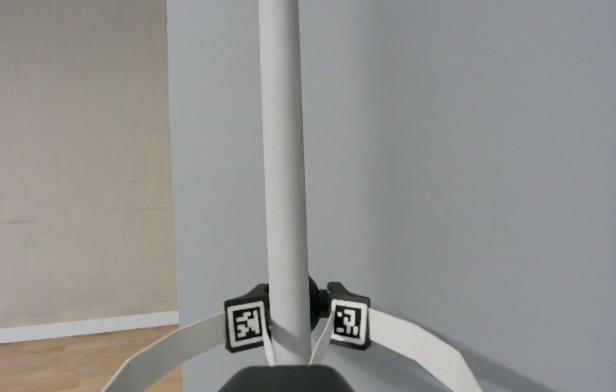

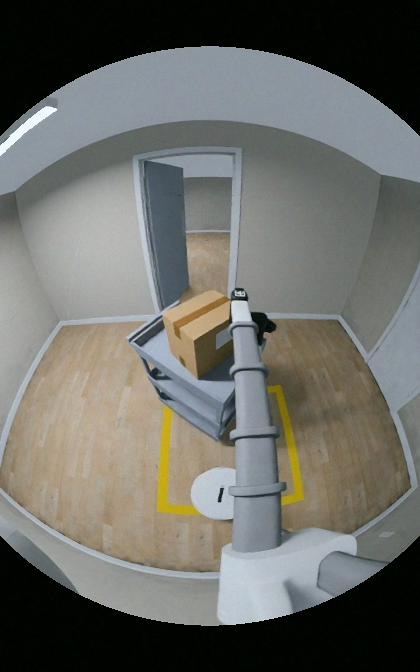

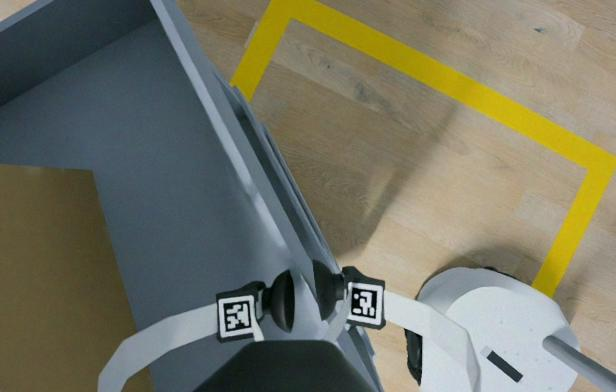

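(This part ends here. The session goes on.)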